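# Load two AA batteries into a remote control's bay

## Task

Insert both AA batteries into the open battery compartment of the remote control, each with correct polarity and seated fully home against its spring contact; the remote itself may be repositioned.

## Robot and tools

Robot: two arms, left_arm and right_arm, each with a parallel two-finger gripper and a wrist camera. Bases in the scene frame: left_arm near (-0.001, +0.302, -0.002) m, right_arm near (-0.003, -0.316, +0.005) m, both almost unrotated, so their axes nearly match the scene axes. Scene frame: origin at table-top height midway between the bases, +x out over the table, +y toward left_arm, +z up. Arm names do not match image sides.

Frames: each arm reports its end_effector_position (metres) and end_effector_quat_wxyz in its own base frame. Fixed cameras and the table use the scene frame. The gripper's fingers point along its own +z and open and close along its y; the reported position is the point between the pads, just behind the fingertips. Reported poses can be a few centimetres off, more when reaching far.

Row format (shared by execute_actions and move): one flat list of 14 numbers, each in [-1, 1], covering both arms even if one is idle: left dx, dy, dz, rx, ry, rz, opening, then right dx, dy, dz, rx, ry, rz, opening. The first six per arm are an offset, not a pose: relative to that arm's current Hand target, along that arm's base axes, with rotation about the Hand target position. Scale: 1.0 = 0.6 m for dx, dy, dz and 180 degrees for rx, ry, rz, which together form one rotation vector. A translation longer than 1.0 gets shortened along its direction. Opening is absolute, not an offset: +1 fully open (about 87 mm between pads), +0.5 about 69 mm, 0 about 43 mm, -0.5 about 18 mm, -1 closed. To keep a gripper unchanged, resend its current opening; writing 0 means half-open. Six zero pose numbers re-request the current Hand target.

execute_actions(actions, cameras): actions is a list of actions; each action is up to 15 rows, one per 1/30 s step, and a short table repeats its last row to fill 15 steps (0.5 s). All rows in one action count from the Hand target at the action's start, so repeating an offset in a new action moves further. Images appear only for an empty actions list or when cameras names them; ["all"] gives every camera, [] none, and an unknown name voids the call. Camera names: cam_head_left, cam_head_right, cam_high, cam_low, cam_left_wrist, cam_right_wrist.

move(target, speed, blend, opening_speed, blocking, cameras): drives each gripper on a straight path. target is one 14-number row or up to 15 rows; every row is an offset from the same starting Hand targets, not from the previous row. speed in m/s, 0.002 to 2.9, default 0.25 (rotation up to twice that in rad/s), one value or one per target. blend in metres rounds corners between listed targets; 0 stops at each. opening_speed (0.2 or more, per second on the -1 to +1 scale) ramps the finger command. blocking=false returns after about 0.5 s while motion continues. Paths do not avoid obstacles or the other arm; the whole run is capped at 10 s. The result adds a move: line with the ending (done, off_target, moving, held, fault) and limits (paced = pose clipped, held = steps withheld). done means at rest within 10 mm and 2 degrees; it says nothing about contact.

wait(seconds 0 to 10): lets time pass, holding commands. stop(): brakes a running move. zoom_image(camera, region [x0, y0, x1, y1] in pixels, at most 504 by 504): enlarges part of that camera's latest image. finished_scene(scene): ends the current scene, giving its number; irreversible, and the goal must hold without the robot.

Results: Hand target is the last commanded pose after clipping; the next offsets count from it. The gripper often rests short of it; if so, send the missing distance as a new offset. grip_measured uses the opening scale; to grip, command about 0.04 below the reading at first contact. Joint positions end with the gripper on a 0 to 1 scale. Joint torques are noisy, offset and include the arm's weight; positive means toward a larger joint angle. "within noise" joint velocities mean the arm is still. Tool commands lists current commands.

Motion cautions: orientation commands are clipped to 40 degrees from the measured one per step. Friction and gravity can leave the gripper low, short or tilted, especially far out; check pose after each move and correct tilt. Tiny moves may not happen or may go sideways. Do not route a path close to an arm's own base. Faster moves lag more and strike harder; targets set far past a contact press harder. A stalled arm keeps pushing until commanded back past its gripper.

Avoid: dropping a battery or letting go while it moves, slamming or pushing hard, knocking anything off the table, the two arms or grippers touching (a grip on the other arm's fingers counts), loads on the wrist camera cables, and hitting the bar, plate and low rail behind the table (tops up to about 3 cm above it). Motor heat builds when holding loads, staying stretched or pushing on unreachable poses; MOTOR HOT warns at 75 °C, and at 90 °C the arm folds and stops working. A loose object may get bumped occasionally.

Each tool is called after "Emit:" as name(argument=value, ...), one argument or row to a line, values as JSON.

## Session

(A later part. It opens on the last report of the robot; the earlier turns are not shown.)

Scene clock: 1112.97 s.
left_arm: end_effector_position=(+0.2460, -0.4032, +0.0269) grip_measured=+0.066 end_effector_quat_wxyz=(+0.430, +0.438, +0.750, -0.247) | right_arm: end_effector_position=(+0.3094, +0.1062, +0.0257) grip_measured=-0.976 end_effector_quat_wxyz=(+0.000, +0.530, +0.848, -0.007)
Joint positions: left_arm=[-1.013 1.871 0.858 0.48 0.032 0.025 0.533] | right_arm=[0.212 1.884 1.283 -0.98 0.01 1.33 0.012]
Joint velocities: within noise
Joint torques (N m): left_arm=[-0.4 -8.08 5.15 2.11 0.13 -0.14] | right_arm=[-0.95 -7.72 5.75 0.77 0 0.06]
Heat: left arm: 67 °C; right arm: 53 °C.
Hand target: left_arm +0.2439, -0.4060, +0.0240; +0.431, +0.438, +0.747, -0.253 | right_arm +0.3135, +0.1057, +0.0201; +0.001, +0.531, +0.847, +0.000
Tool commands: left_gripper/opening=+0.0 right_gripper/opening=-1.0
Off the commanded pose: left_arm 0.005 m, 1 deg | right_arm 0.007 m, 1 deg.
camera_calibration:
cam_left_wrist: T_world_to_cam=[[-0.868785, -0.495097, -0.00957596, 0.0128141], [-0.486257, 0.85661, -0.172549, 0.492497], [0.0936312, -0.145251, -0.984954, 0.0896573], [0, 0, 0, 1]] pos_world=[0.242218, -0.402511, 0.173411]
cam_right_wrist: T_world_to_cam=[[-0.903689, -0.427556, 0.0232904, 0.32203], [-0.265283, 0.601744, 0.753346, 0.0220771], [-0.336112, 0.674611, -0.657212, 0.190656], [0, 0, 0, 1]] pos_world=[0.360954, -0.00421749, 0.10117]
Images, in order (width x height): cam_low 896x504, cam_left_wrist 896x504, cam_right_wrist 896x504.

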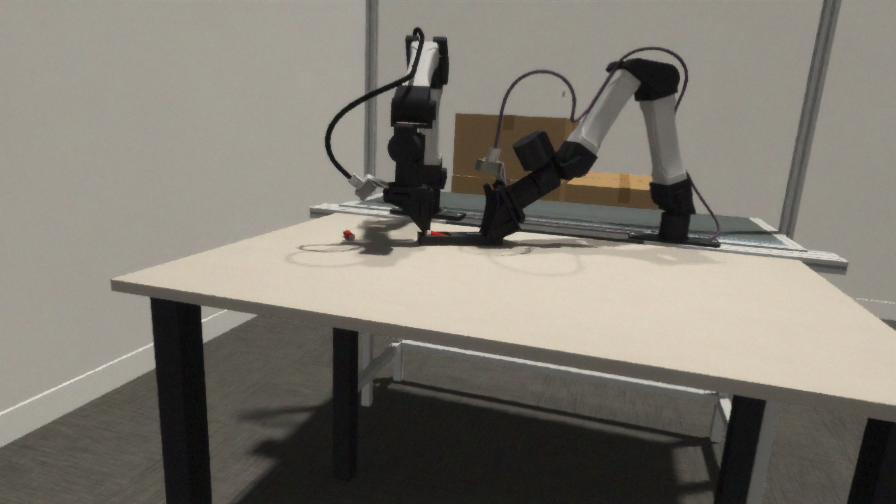

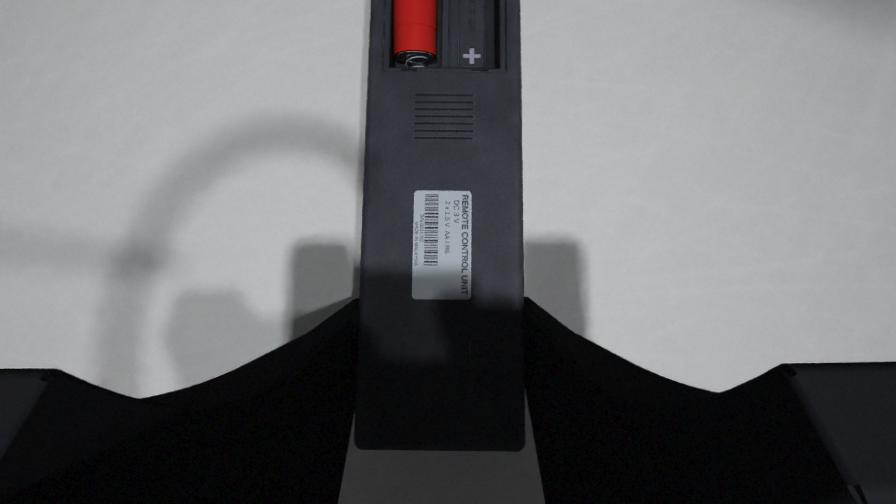

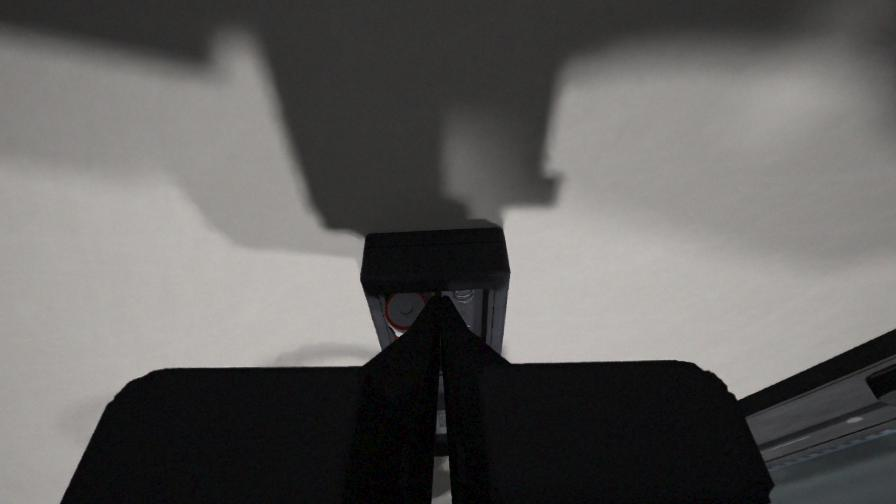

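Emit:
move(
  target=[
    [0,0,0,0,0,0,0.0,0,0,0.08,0,0,0,-1.0],
    [0,0,0,0,0,0,0.0,0.0095,0.0075,0.08,0,0,0,-1.0],
  ],
  speed=0.12,
  cameras=["cam_right_wrist"],
)

Scene clock: 1119.37 s.
left_arm: end_effector_position=(+0.2460, -0.4032, +0.0269) grip_measured=+0.066 end_effector_quat_wxyz=(+0.430, +0.438, +0.750, -0.247) | right_arm: end_effector_position=(+0.3167, +0.1077, +0.0631) grip_measured=-0.976 end_effector_quat_wxyz=(+0.002, +0.530, +0.848, -0.005)
Joint positions: left_arm=[-1.013 1.871 0.858 0.48 0.032 0.025 0.533] | right_arm=[0.212 1.866 1.413 -1.123 0.01 1.33 0.012]
Joint torques (N m): left_arm=[-0.06 -8.24 5.18 2.14 0.17 -0.1] | right_arm=[-0.06 -8.65 8.95 0.31 0 0.15]
Heat: left arm: 67 °C; right arm: 53 °C.
Hand target: left_arm +0.2439, -0.4060, +0.0240; +0.431, +0.438, +0.747, -0.253 | right_arm +0.3192, +0.1102, +0.0681; +0.001, +0.531, +0.847, +0.000
Off the commanded pose: left_arm 0.005 m, 1 deg | right_arm 0.006 m, 1 deg.
move: done
camera_calibration:
cam_right_wrist: T_world_to_cam=[[-0.903813, -0.427562, 0.0176814, 0.328869], [-0.26951, 0.600834, 0.75257, -0.00358022], [-0.332394, 0.675418, -0.658274, 0.215389], [0, 0, 0, 1]] pos_world=[0.367865, -0.002715, 0.138665]
Images, in order (width x height): cam_right_wrist 896x504.

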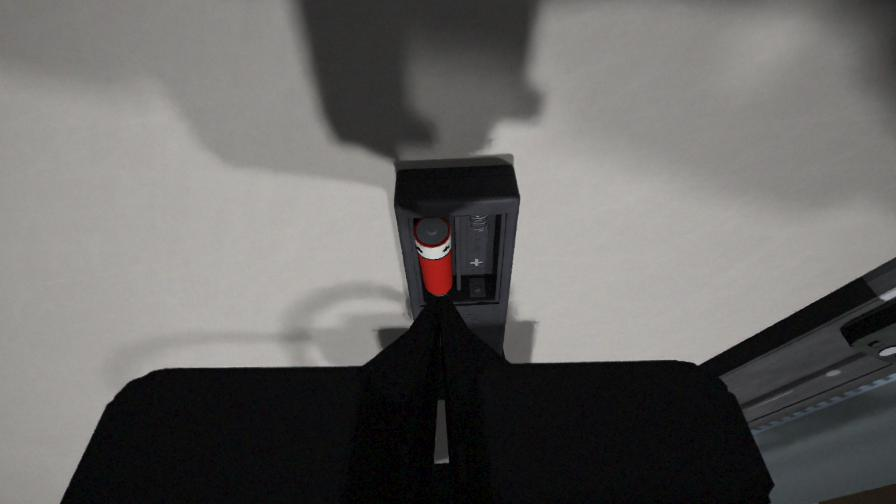

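Emit:
zoom_image(
  camera="cam_right_wrist",
  region=[380, 150, 540, 320],
)

Emit:
zoom_image(
  camera="cam_left_wrist",
  region=[350, 0, 550, 100],
)

Scaled by 2.965.

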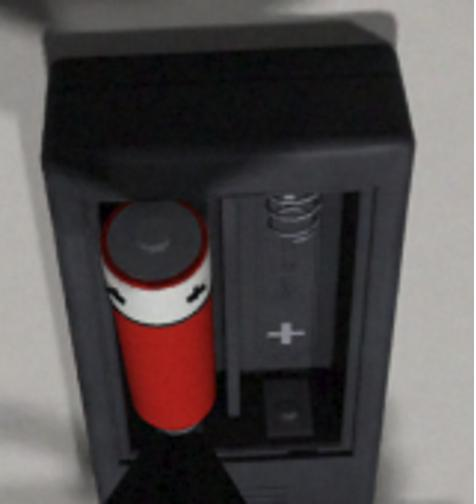

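This scene's latest camera images include none from cam_left_wrist. They are from: cam_right_wrist. cam_left_wrist's image comes with the result of a call that names it in "cameras".

Emit:
move(
  target=[0,0,0,0,0,0,0.0,0.006,0.0035,-0.025,0,0,0,-1.0],
  speed=0.1,
  cameras=["cam_right_wrist", "cam_left_wrist"],
)

Emit:
zoom_image(
  camera="cam_right_wrist",
  region=[340, 180, 540, 380],
)

Scene clock: 1131.23 s.
left_arm: end_effector_position=(+0.2460, -0.4032, +0.0269) grip_measured=+0.066 end_effector_quat_wxyz=(+0.430, +0.438, +0.750, -0.247) | right_arm: end_effector_position=(+0.3220, +0.1089, +0.0575) grip_measured=-0.976 end_effector_quat_wxyz=(+0.005, +0.530, +0.848, -0.002)
Joint positions: left_arm=[-1.013 1.871 0.858 0.48 0.032 0.025 0.533] | right_arm=[0.212 1.883 1.413 -1.097 0.01 1.33 0.012]
Joint torques (N m): left_arm=[-0.03 -8.08 4.9 2.12 0.12 -0.07] | right_arm=[0.29 -7.83 6.58 0.59 -0.01 0.19]
Heat: left arm: 67 °C; right arm: 54 °C.
Hand target: left_arm +0.2439, -0.4060, +0.0240; +0.431, +0.438, +0.747, -0.253 | right_arm +0.3228, +0.1123, +0.0531; +0.001, +0.531, +0.847, +0.000
Off the commanded pose: left_arm 0.005 m, 1 deg | right_arm 0.006 m, 1 deg.
move: done
camera_calibration:
cam_left_wrist: T_world_to_cam=[[-0.868785, -0.495097, -0.00957596, 0.0128141], [-0.486257, 0.85661, -0.172549, 0.492497], [0.0936312, -0.145251, -0.984954, 0.0896573], [0, 0, 0, 1]] pos_world=[0.242218, -0.402511, 0.173411]
cam_right_wrist: T_world_to_cam=[[-0.903913, -0.427618, 0.00913699, 0.334832], [-0.275997, 0.599466, 0.75131, 0.00366492], [-0.326751, 0.676597, -0.659886, 0.2109], [0, 0, 0, 1]] pos_world=[0.372583, -0.00171134, 0.133357]
Images, in order (width x height): cam_left_wrist 896x504, cam_right_wrist 896x504.

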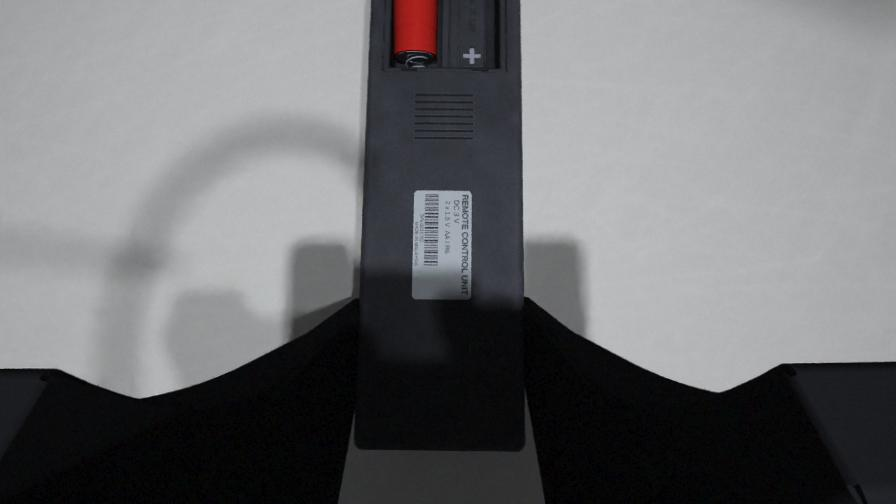

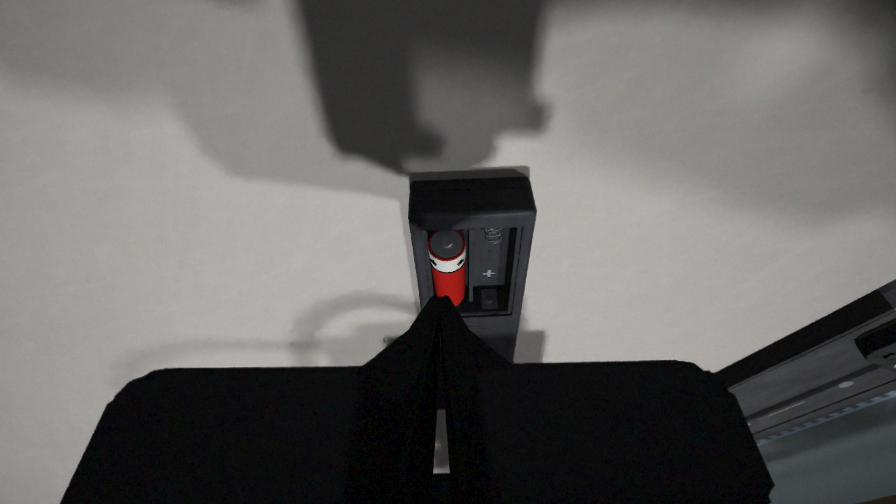

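Scaled by 2.520.

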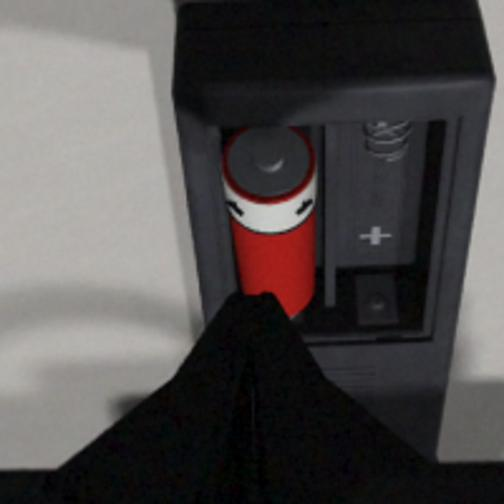

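Emit:
move(
  target=[
    [0,0,0,0,0,0,0.0,0.0,-0.001,-0.045,0,0,0,-1.0],
  ],
  speed=0.06,
  cameras=["cam_right_wrist", "cam_left_wrist", "cam_low"],
)

Emit:
zoom_image(
  camera="cam_right_wrist",
  region=[340, 180, 540, 380],
)

Emit:
zoom_image(
  camera="cam_low",
  region=[395, 205, 475, 250],
)

Scene clock: 1138.30 s.
left_arm: end_effector_position=(+0.2461, -0.4033, +0.0270) grip_measured=+0.066 end_effector_quat_wxyz=(+0.430, +0.438, +0.750, -0.247) | right_arm: end_effector_position=(+0.3210, +0.1098, +0.0368) grip_measured=-0.976 end_effector_quat_wxyz=(+0.001, +0.530, +0.848, -0.002)
Joint positions: left_arm=[-1.013 1.871 0.858 0.48 0.032 0.025 0.533] | right_arm=[0.212 1.906 1.358 -1.025 0.003 1.33 0.012]
Joint torques (N m): left_arm=[-0.05 -7.92 4.98 2.12 0.14 -0.11] | right_arm=[0.12 -7.49 4.77 0.89 0.07 0.17]
Heat: left arm: 67 °C; right arm: 54 °C.
Hand target: left_arm +0.2440, -0.4061, +0.0241; +0.432, +0.438, +0.747, -0.253 | right_arm +0.3228, +0.1117, +0.0261; +0.001, +0.531, +0.847, +0.000
Off the commanded pose: left_arm 0.005 m, 1 deg | right_arm 0.011 m, 0 deg.
move: off_target (right_arm)
camera_calibration:
cam_left_wrist: T_world_to_cam=[[-0.868823, -0.49503, -0.00961569, 0.0128581], [-0.48615, 0.856597, -0.172914, 0.492547], [0.0938341, -0.145557, -0.98489, 0.089573], [0, 0, 0, 1]] pos_world=[0.242218, -0.402511, 0.173511]
cam_right_wrist: T_world_to_cam=[[-0.903843, -0.427647, 0.0136521, 0.334162], [-0.270416, 0.595677, 0.756336, 0.0168469], [-0.331577, 0.679917, -0.654041, 0.197185], [0, 0, 0, 1]] pos_world=[0.371967, -0.00120104, 0.111663]
Images, in order (width x height): cam_low 896x504, cam_left_wrist 896x504, cam_right_wrist 896x504.

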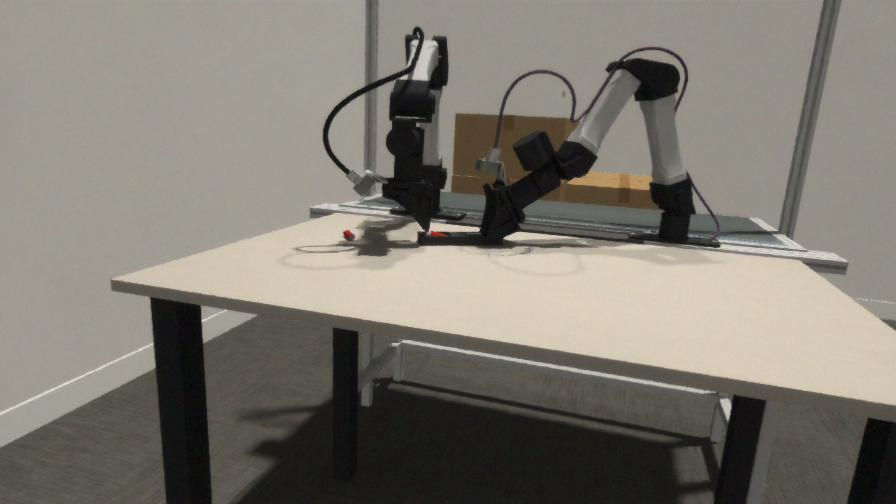

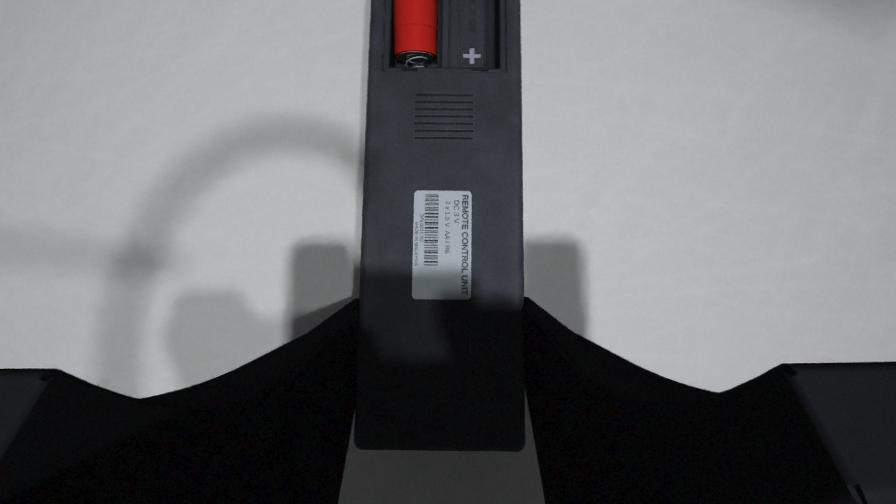

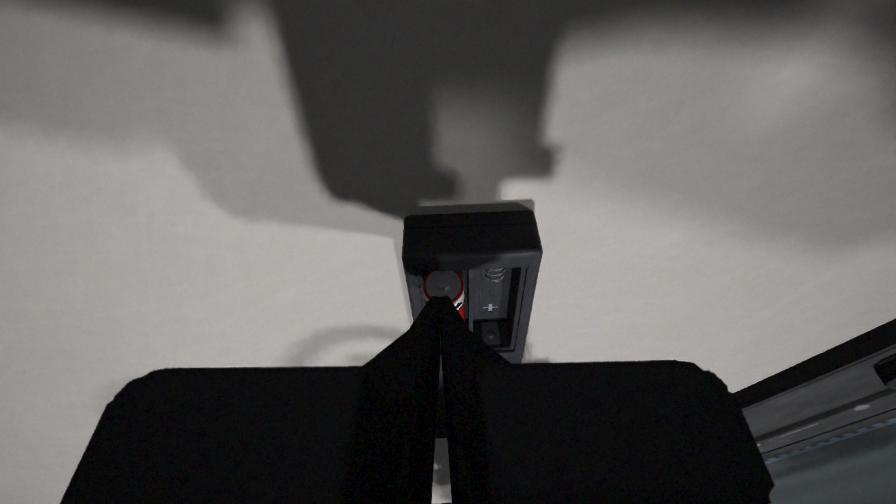

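Scaled by 2.520.

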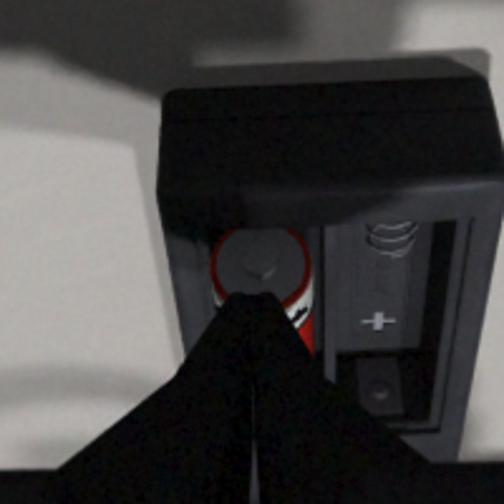

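Scaled by 6.300.

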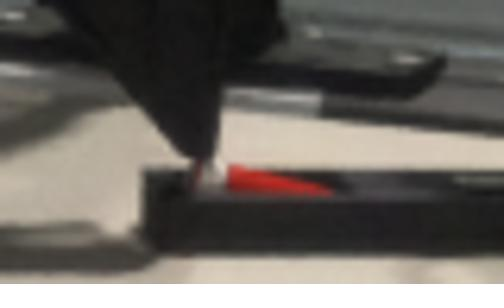

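Emit:
move(
  target=[
    [0,0,0,0,0,0,0.0,0.0,0.0,-0.035,0,0,0,-1.0],
  ],
  speed=0.06,
  cameras=["cam_right_wrist", "cam_left_wrist", "cam_low"],
)

Emit:
zoom_image(
  camera="cam_right_wrist",
  region=[340, 180, 540, 380],
)

Emit:
zoom_image(
  camera="cam_low",
  region=[395, 205, 475, 250],
)

Emit:
zoom_image(
  camera="cam_left_wrist",
  region=[350, 0, 550, 100],
)

Scene clock: 1141.97 s.
left_arm: end_effector_position=(+0.2461, -0.4033, +0.0270) grip_measured=+0.066 end_effector_quat_wxyz=(+0.430, +0.438, +0.750, -0.247) | right_arm: end_effector_position=(+0.3210, +0.1107, +0.0335) grip_measured=-0.976 end_effector_quat_wxyz=(+0.003, +0.530, +0.848, +0.004)
Joint positions: left_arm=[-1.013 1.871 0.858 0.48 0.032 0.025 0.533] | right_arm=[0.212 1.901 1.337 -0.998 -0.001 1.33 0.012]
Joint torques (N m): left_arm=[-0.29 -8.05 4.72 2.14 0.13 -0.18] | right_arm=[0.13 -4.79 1.87 1.41 0.11 0.16]
Heat: left arm: 67 °C; right arm: 53 °C.
Hand target: left_arm +0.2440, -0.4061, +0.0241; +0.432, +0.438, +0.747, -0.253 | right_arm +0.3228, +0.1117, +0.0050; +0.001, +0.531, +0.847, +0.000
Off the commanded pose: left_arm 0.005 m, 1 deg | right_arm 0.029 m, 1 deg.
move: off_target (right_arm)
camera_calibration:
cam_left_wrist: T_world_to_cam=[[-0.868823, -0.49503, -0.00961569, 0.0128581], [-0.48615, 0.856597, -0.172914, 0.492547], [0.0938341, -0.145557, -0.98489, 0.089573], [0, 0, 0, 1]] pos_world=[0.242218, -0.402511, 0.173511]
cam_right_wrist: T_world_to_cam=[[-0.903908, -0.427724, 0.00182602, 0.335033], [-0.277885, 0.590489, 0.757696, 0.0217513], [-0.325163, 0.684379, -0.652606, 0.191918], [0, 0, 0, 1]] pos_world=[0.371288, -0.000887092, 0.108154]
Images, in order (width x height): cam_low 896x504, cam_left_wrist 896x504, cam_right_wrist 896x504.

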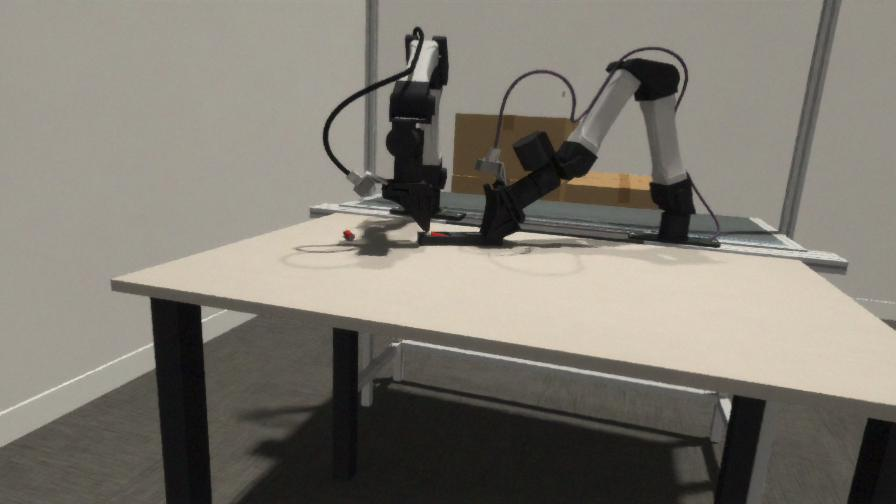

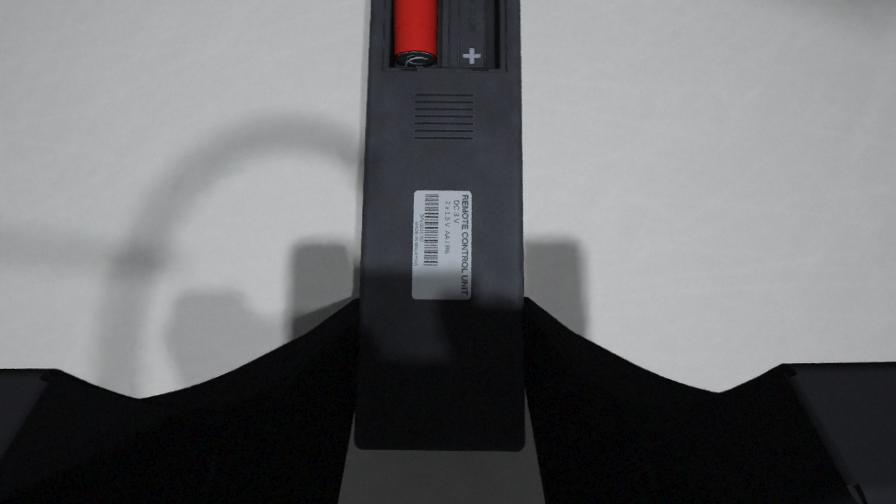

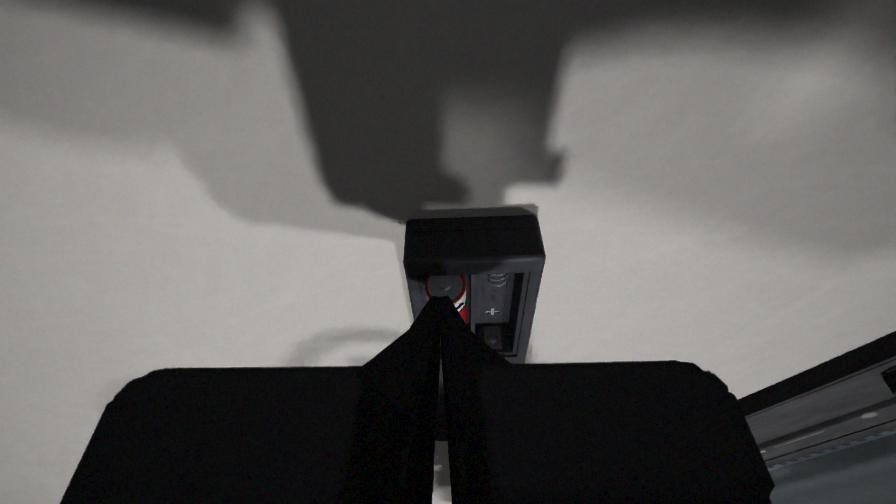

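Scaled by 2.520.

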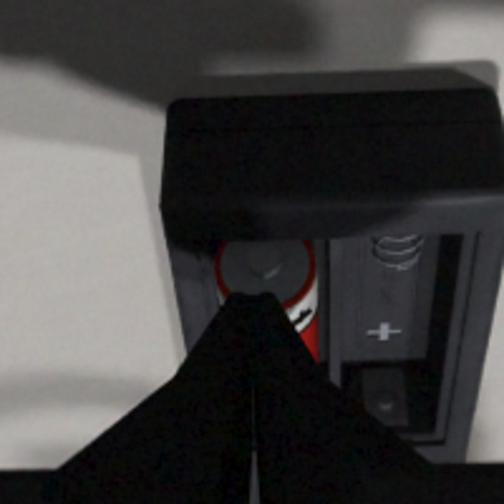

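Scaled by 6.300.

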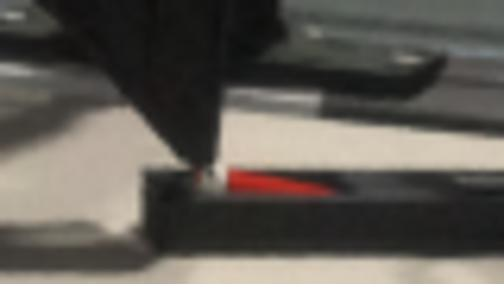

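Scaled by 2.520.

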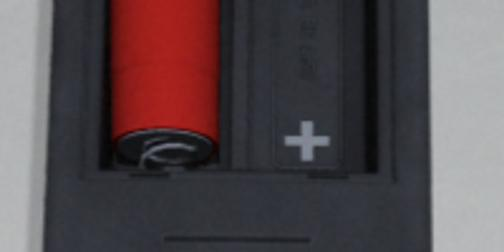

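Emit:
move(
  target=[
    [0,0,0,0,0,0,0.0,0.0,0.0,-0.03,0,0,0,-1.0],
  ],
  speed=0.06,
  cameras=["cam_right_wrist", "cam_left_wrist", "cam_low"],
)

Emit:
zoom_image(
  camera="cam_right_wrist",
  region=[340, 180, 540, 380],
)

Emit:
zoom_image(
  camera="cam_low",
  region=[395, 205, 475, 250],
)

Emit:
zoom_image(
  camera="cam_left_wrist",
  region=[350, 0, 550, 100],
)

Scene clock: 1145.07 s.
left_arm: end_effector_position=(+0.2461, -0.4033, +0.0270) grip_measured=+0.065 end_effector_quat_wxyz=(+0.430, +0.438, +0.750, -0.247) | right_arm: end_effector_position=(+0.3235, +0.1144, +0.0246) grip_measured=-0.976 end_effector_quat_wxyz=(+0.003, +0.531, +0.847, +0.019)
Joint positions: left_arm=[-1.013 1.871 0.858 0.48 0.032 0.025 0.533] | right_arm=[0.21 1.906 1.303 -0.938 -0.023 1.329 0.012]
Joint torques (N m): left_arm=[0.05 -7.97 4.9 2.14 0.13 -0.14] | right_arm=[0.32 -3.11 1.33 1.5 0.34 0.16]
Heat: left arm: 67 °C; right arm: 53 °C.
Hand target: left_arm +0.2439, -0.4060, +0.0240; +0.431, +0.438, +0.747, -0.253 | right_arm +0.3228, +0.1118, -0.0129; +0.001, +0.531, +0.847, +0.000
Off the commanded pose: left_arm 0.005 m, 1 deg | right_arm 0.038 m, 2 deg.
move: off_target (right_arm)
camera_calibration:
cam_left_wrist: T_world_to_cam=[[-0.868823, -0.49503, -0.00961569, 0.0128581], [-0.48615, 0.856597, -0.172914, 0.492547], [0.0938341, -0.145557, -0.98489, 0.089573], [0, 0, 0, 1]] pos_world=[0.242218, -0.402511, 0.173511]
cam_right_wrist: T_world_to_cam=[[-0.904182, -0.42648, -0.0238814, 0.339559], [-0.28971, 0.571212, 0.767975, 0.0327704], [-0.313885, 0.701307, -0.640035, 0.178424], [0, 0, 0, 1]] pos_world=[0.372521, 0.000966448, 0.0971396]
Images, in order (width x height): cam_low 896x504, cam_left_wrist 896x504, cam_right_wrist 896x504.

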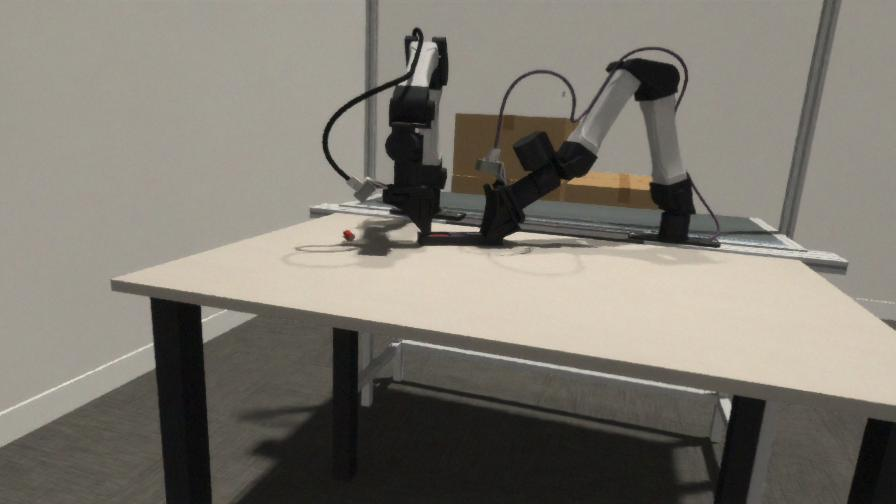

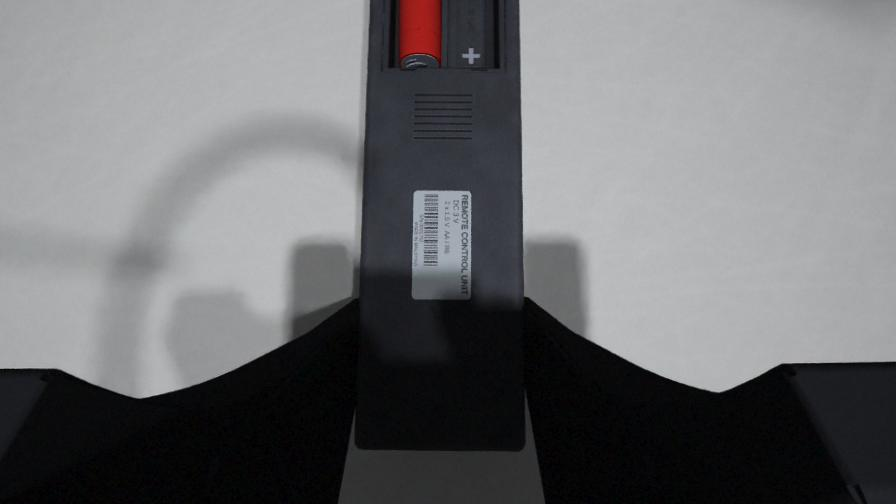

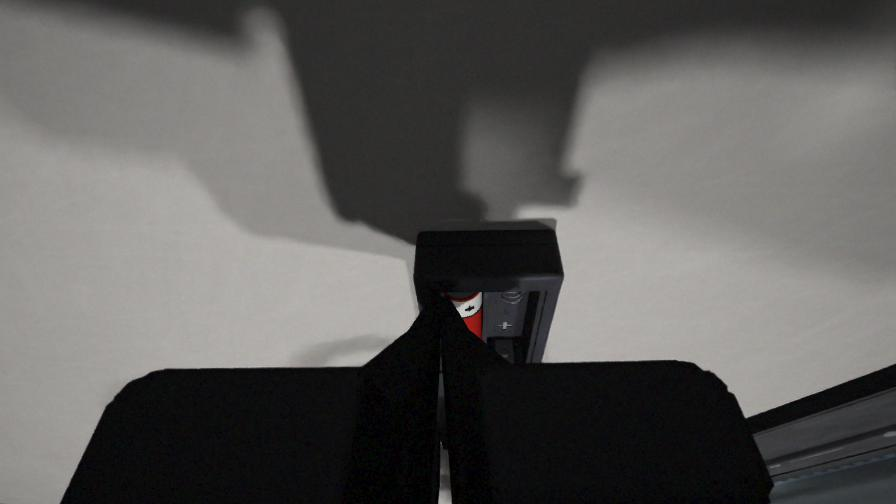

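Scaled by 2.520.

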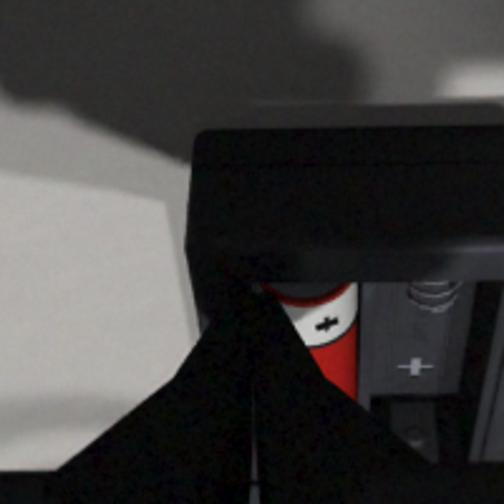

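Scaled by 6.300.

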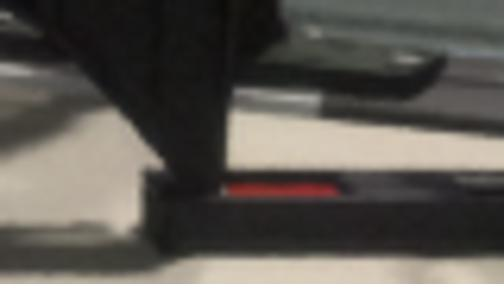

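Scaled by 2.520.

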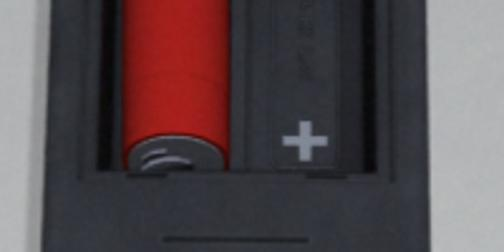

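Emit:
move(
  target=[
    [0,0,0,0,0,0,0.0,0.0,0.0,0.06,0,0,0,-1.0],
    [0,0,0,0,0,0,0.0,0.0,0.0,0.12,0,0,0,-1.0],
  ],
  speed=0.08,
  cameras=["cam_right_wrist", "cam_left_wrist", "cam_low"],
)

Emit:
zoom_image(
  camera="cam_right_wrist",
  region=[360, 130, 560, 330],
)

Emit:
zoom_image(
  camera="cam_low",
  region=[395, 205, 475, 250],
)

Emit:
zoom_image(
  camera="cam_left_wrist",
  region=[350, 0, 550, 100],
)

Scene clock: 1150.37 s.
left_arm: end_effector_position=(+0.2461, -0.4033, +0.0270) grip_measured=+0.065 end_effector_quat_wxyz=(+0.430, +0.438, +0.750, -0.247) | right_arm: end_effector_position=(+0.3179, +0.1112, +0.0478) grip_measured=-0.976 end_effector_quat_wxyz=(-0.014, +0.531, +0.847, -0.005)
Joint positions: left_arm=[-1.013 1.871 0.858 0.48 0.032 0.025 0.533] | right_arm=[0.21 1.909 1.403 -1.093 -0.011 1.329 0.012]
Joint torques (N m): left_arm=[-0.65 -8.08 4.9 2.15 0.11 -0.07] | right_arm=[0.35 -10.88 8.92 0.26 0.22 0.18]
Heat: left arm: 67 °C; right arm: 52 °C.
Hand target: left_arm +0.2439, -0.4060, +0.0240; +0.431, +0.438, +0.747, -0.253 | right_arm +0.3228, +0.1118, +0.0591; +0.001, +0.531, +0.847, +0.000
Off the commanded pose: left_arm 0.005 m, 1 deg | right_arm 0.012 m, 2 deg.
move: off_target (right_arm)
camera_calibration:
cam_left_wrist: T_world_to_cam=[[-0.868823, -0.49503, -0.00961569, 0.0128581], [-0.48615, 0.856597, -0.172914, 0.492547], [0.0938341, -0.145557, -0.98489, 0.089573], [0, 0, 0, 1]] pos_world=[0.242218, -0.402511, 0.173511]
cam_right_wrist: T_world_to_cam=[[-0.903878, -0.426347, 0.0351184, 0.330699], [-0.247971, 0.589063, 0.769101, -0.000143031], [-0.34859, 0.686465, -0.638162, 0.206358], [0, 0, 0, 1]] pos_world=[0.37081, -0.000580861, 0.120186]
Images, in order (width x height): cam_low 896x504, cam_left_wrist 896x504, cam_right_wrist 896x504.

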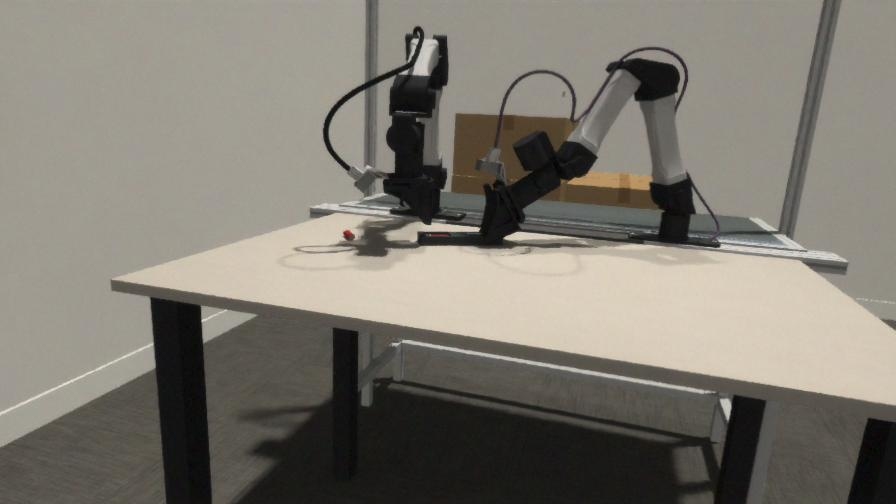

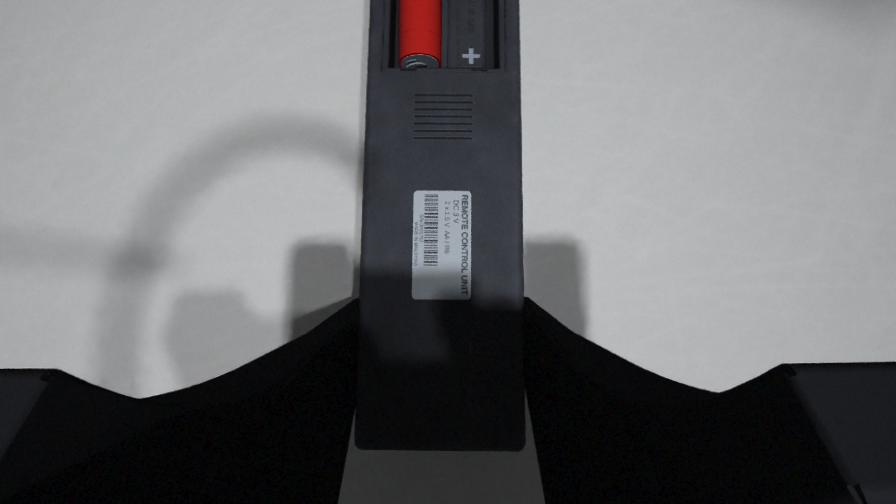

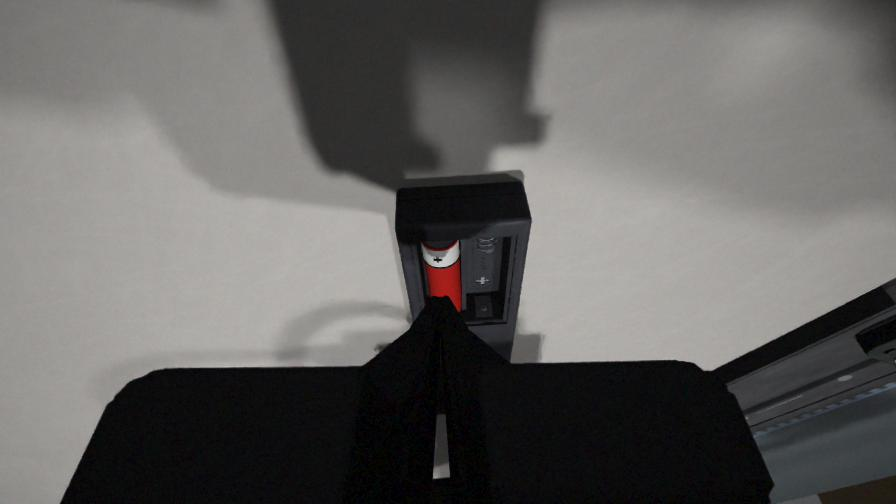

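Scaled by 2.520.

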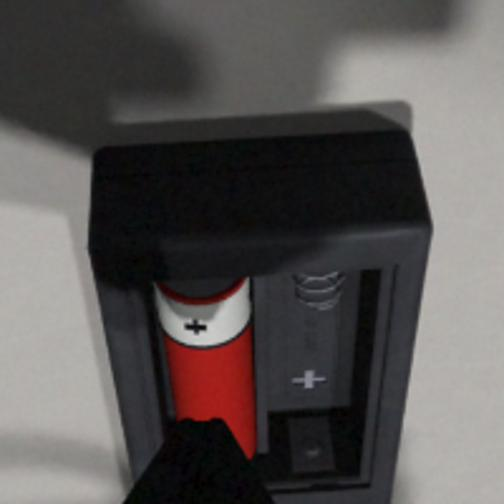

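Scaled by 6.300.

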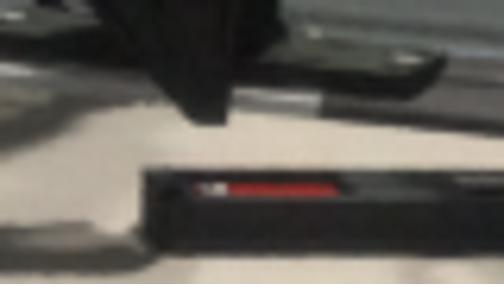

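Scaled by 2.520.

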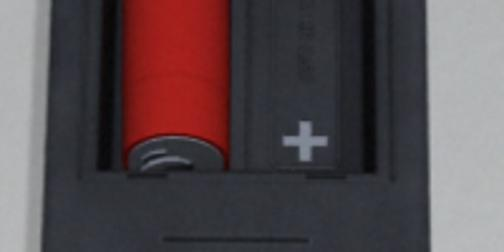

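Emit:
move(
  target=[
    [0,0,0,0,0,0,0.0,0.0,0.0,0.10,0,0,0,-1.0],
  ],
  speed=0.15,
  cameras=["cam_right_wrist", "cam_head_right", "cam_high"],
)

Scene clock: 1180.10 s.
left_arm: end_effector_position=(+0.2461, -0.4033, +0.0270) grip_measured=+0.065 end_effector_quat_wxyz=(+0.430, +0.438, +0.750, -0.247) | right_arm: end_effector_position=(+0.3209, +0.1117, +0.1081) grip_measured=-0.976 end_effector_quat_wxyz=(-0.013, +0.531, +0.847, -0.005)
Joint positions: left_arm=[-1.013 1.871 0.858 0.48 0.032 0.025 0.533] | right_arm=[0.21 1.883 1.612 -1.324 -0.011 1.329 0.012]
Joint torques (N m): left_arm=[-0.32 -8.25 4.89 2.13 0.19 -0.12] | right_arm=[0.34 -10.74 8.92 0.27 0.22 0.17]
Heat: left arm: 68 °C; right arm: 54 °C.
Hand target: left_arm +0.2439, -0.4060, +0.0240; +0.431, +0.438, +0.747, -0.253 | right_arm +0.3228, +0.1117, +0.1191; +0.001, +0.531, +0.847, +0.000
Off the commanded pose: left_arm 0.005 m, 1 deg | right_arm 0.011 m, 2 deg.
move: off_target (right_arm)
camera_calibration:
cam_right_wrist: T_world_to_cam=[[-0.904003, -0.426274, 0.0327077, 0.331896], [-0.250072, 0.589278, 0.768255, -0.0453075], [-0.346761, 0.686325, -0.639308, 0.245158], [0, 0, 0, 1]] pos_world=[0.373716, -0.0000813156, 0.180684]
Images, in order (width x height): cam_head_right 896x504, cam_high 896x504, cam_right_wrist 896x504.

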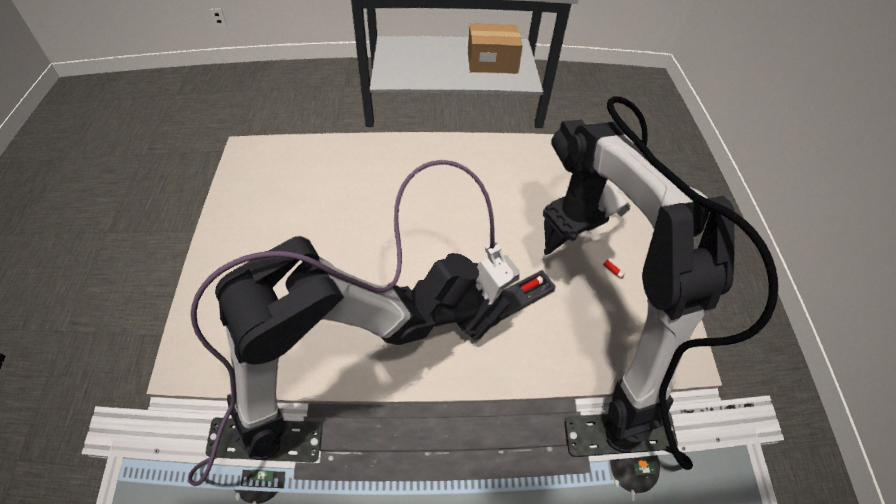

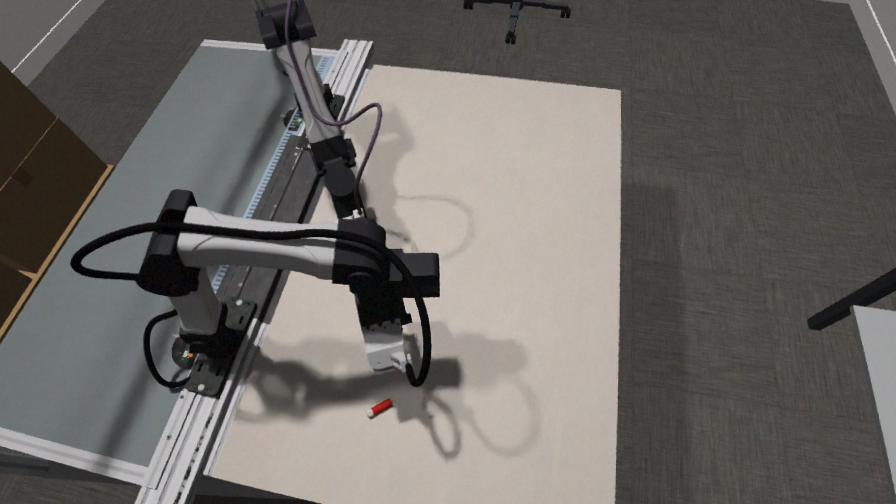

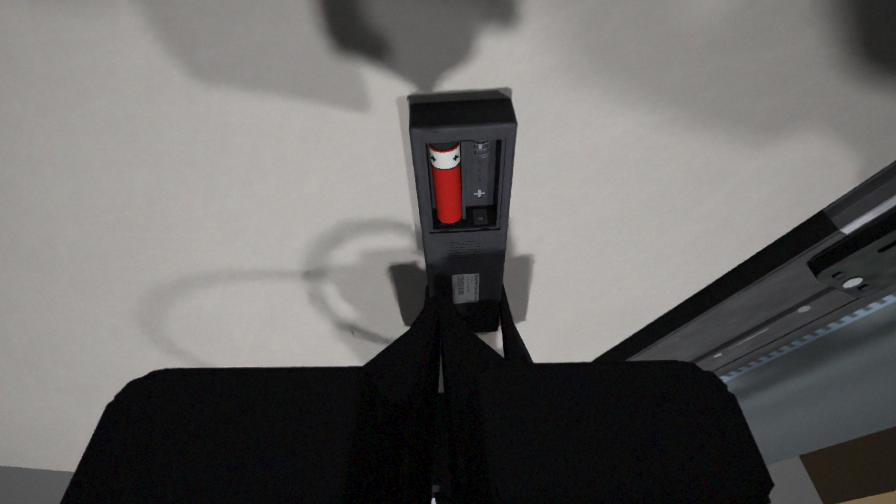

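Emit:
move(
  target=[0,0,0,0,0,0,0.0,0.0203,-0.2802,-0.032,0,0,0.578,-0.2],
  speed=0.3,
  cameras=["cam_right_wrist"],
)

Emit:
zoom_image(
  camera="cam_right_wrist",
  region=[340, 130, 540, 330],
)

Scene clock: 1189.10 s.
left_arm: end_effector_position=(+0.2461, -0.4033, +0.0270) grip_measured=+0.065 end_effector_quat_wxyz=(+0.430, +0.438, +0.750, -0.247) | right_arm: end_effector_position=(+0.3357, -0.0526, +0.1027) grip_measured=-0.200 end_effector_quat_wxyz=(+0.002, -0.339, +0.941, +0.002)
Joint positions: left_arm=[-1.013 1.871 0.858 0.48 0.032 0.025 0.533] | right_arm=[-0.074 1.943 1.675 -1.301 -0.006 -0.766 0.4]
Joint torques (N m): left_arm=[-0.27 -7.99 4.94 2.05 0.16 -0.05] | right_arm=[-0.85 -9.68 5.76 0.65 0.02 0.03]
Heat: left arm: 68 °C; right arm: 55 °C.
Hand target: left_arm +0.2439, -0.4060, +0.0240; +0.431, +0.438, +0.747, -0.253 | right_arm +0.3350, -0.0564, +0.0998; +0.001, -0.341, +0.940, +0.000
Off the commanded pose: left_arm 0.005 m, 1 deg | right_arm 0.005 m, 0 deg.
move: done
camera_calibration:
cam_right_wrist: T_world_to_cam=[[0.62941, -0.777034, 0.00777579, -0.255294], [-0.513763, -0.408608, 0.754379, 0.0968168], [-0.583001, -0.478809, -0.656393, 0.379359], [0, 0, 0, 1]] pos_world=[0.431592, 0.0228283, 0.177957]
Images, in order (width x height): cam_right_wrist 896x504.

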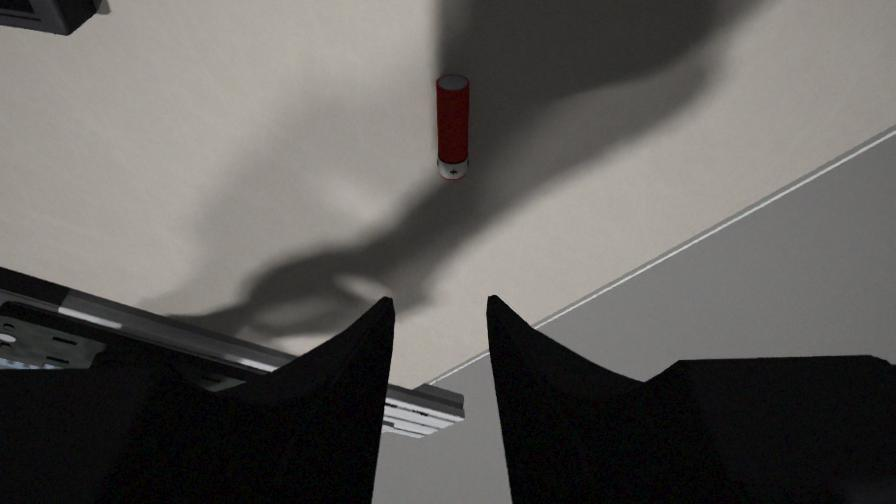

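Scaled by 2.520.

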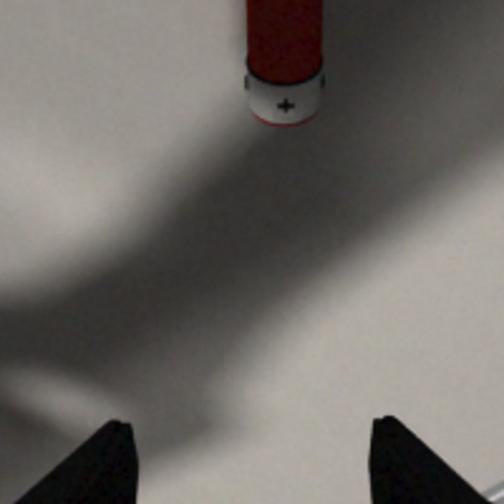

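Emit:
move(
  target=[0,0,0,0,0,0,0.0,0.0013,-0.0135,-0.083,0,0,0,-0.2],
  speed=0.2,
  cameras=["cam_right_wrist"],
)

Emit:
zoom_image(
  camera="cam_right_wrist",
  region=[340, 130, 540, 330],
)

Scene clock: 1199.33 s.
left_arm: end_effector_position=(+0.2461, -0.4033, +0.0270) grip_measured=+0.065 end_effector_quat_wxyz=(+0.430, +0.438, +0.750, -0.247) | right_arm: end_effector_position=(+0.3364, -0.0607, +0.0555) grip_measured=-0.200 end_effector_quat_wxyz=(+0.005, -0.339, +0.941, +0.001)
Joint positions: left_arm=[-1.013 1.871 0.858 0.48 0.032 0.025 0.533] | right_arm=[-0.095 1.963 1.516 -1.115 -0.006 -0.788 0.4]
Joint torques (N m): left_arm=[-0.27 -8.03 5.05 2.16 0.13 -0.09] | right_arm=[-0.84 -8.8 6.05 0.65 0.02 0]
Heat: left arm: 68 °C; right arm: 55 °C.
Hand target: left_arm +0.2439, -0.4060, +0.0240; +0.431, +0.438, +0.747, -0.253 | right_arm +0.3357, -0.0645, +0.0501; +0.001, -0.341, +0.940, +0.000
Off the commanded pose: left_arm 0.005 m, 1 deg | right_arm 0.007 m, 1 deg.
move: done
camera_calibration:
cam_right_wrist: T_world_to_cam=[[0.62967, -0.776763, 0.0124473, -0.262028], [-0.518548, -0.408315, 0.751257, 0.131189], [-0.578466, -0.479499, -0.659893, 0.343472], [0, 0, 0, 1]] pos_world=[0.431706, 0.014727, 0.13136]
Images, in order (width x height): cam_right_wrist 896x504.

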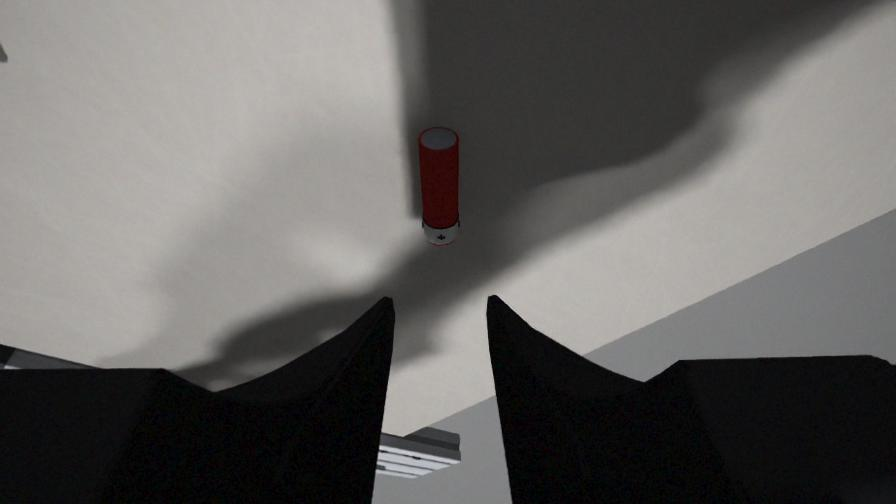

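Scaled by 2.520.

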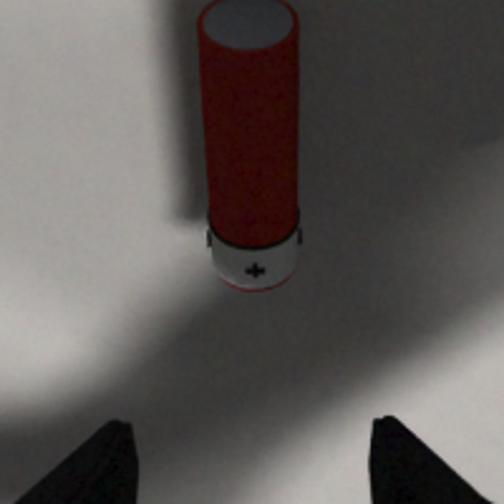

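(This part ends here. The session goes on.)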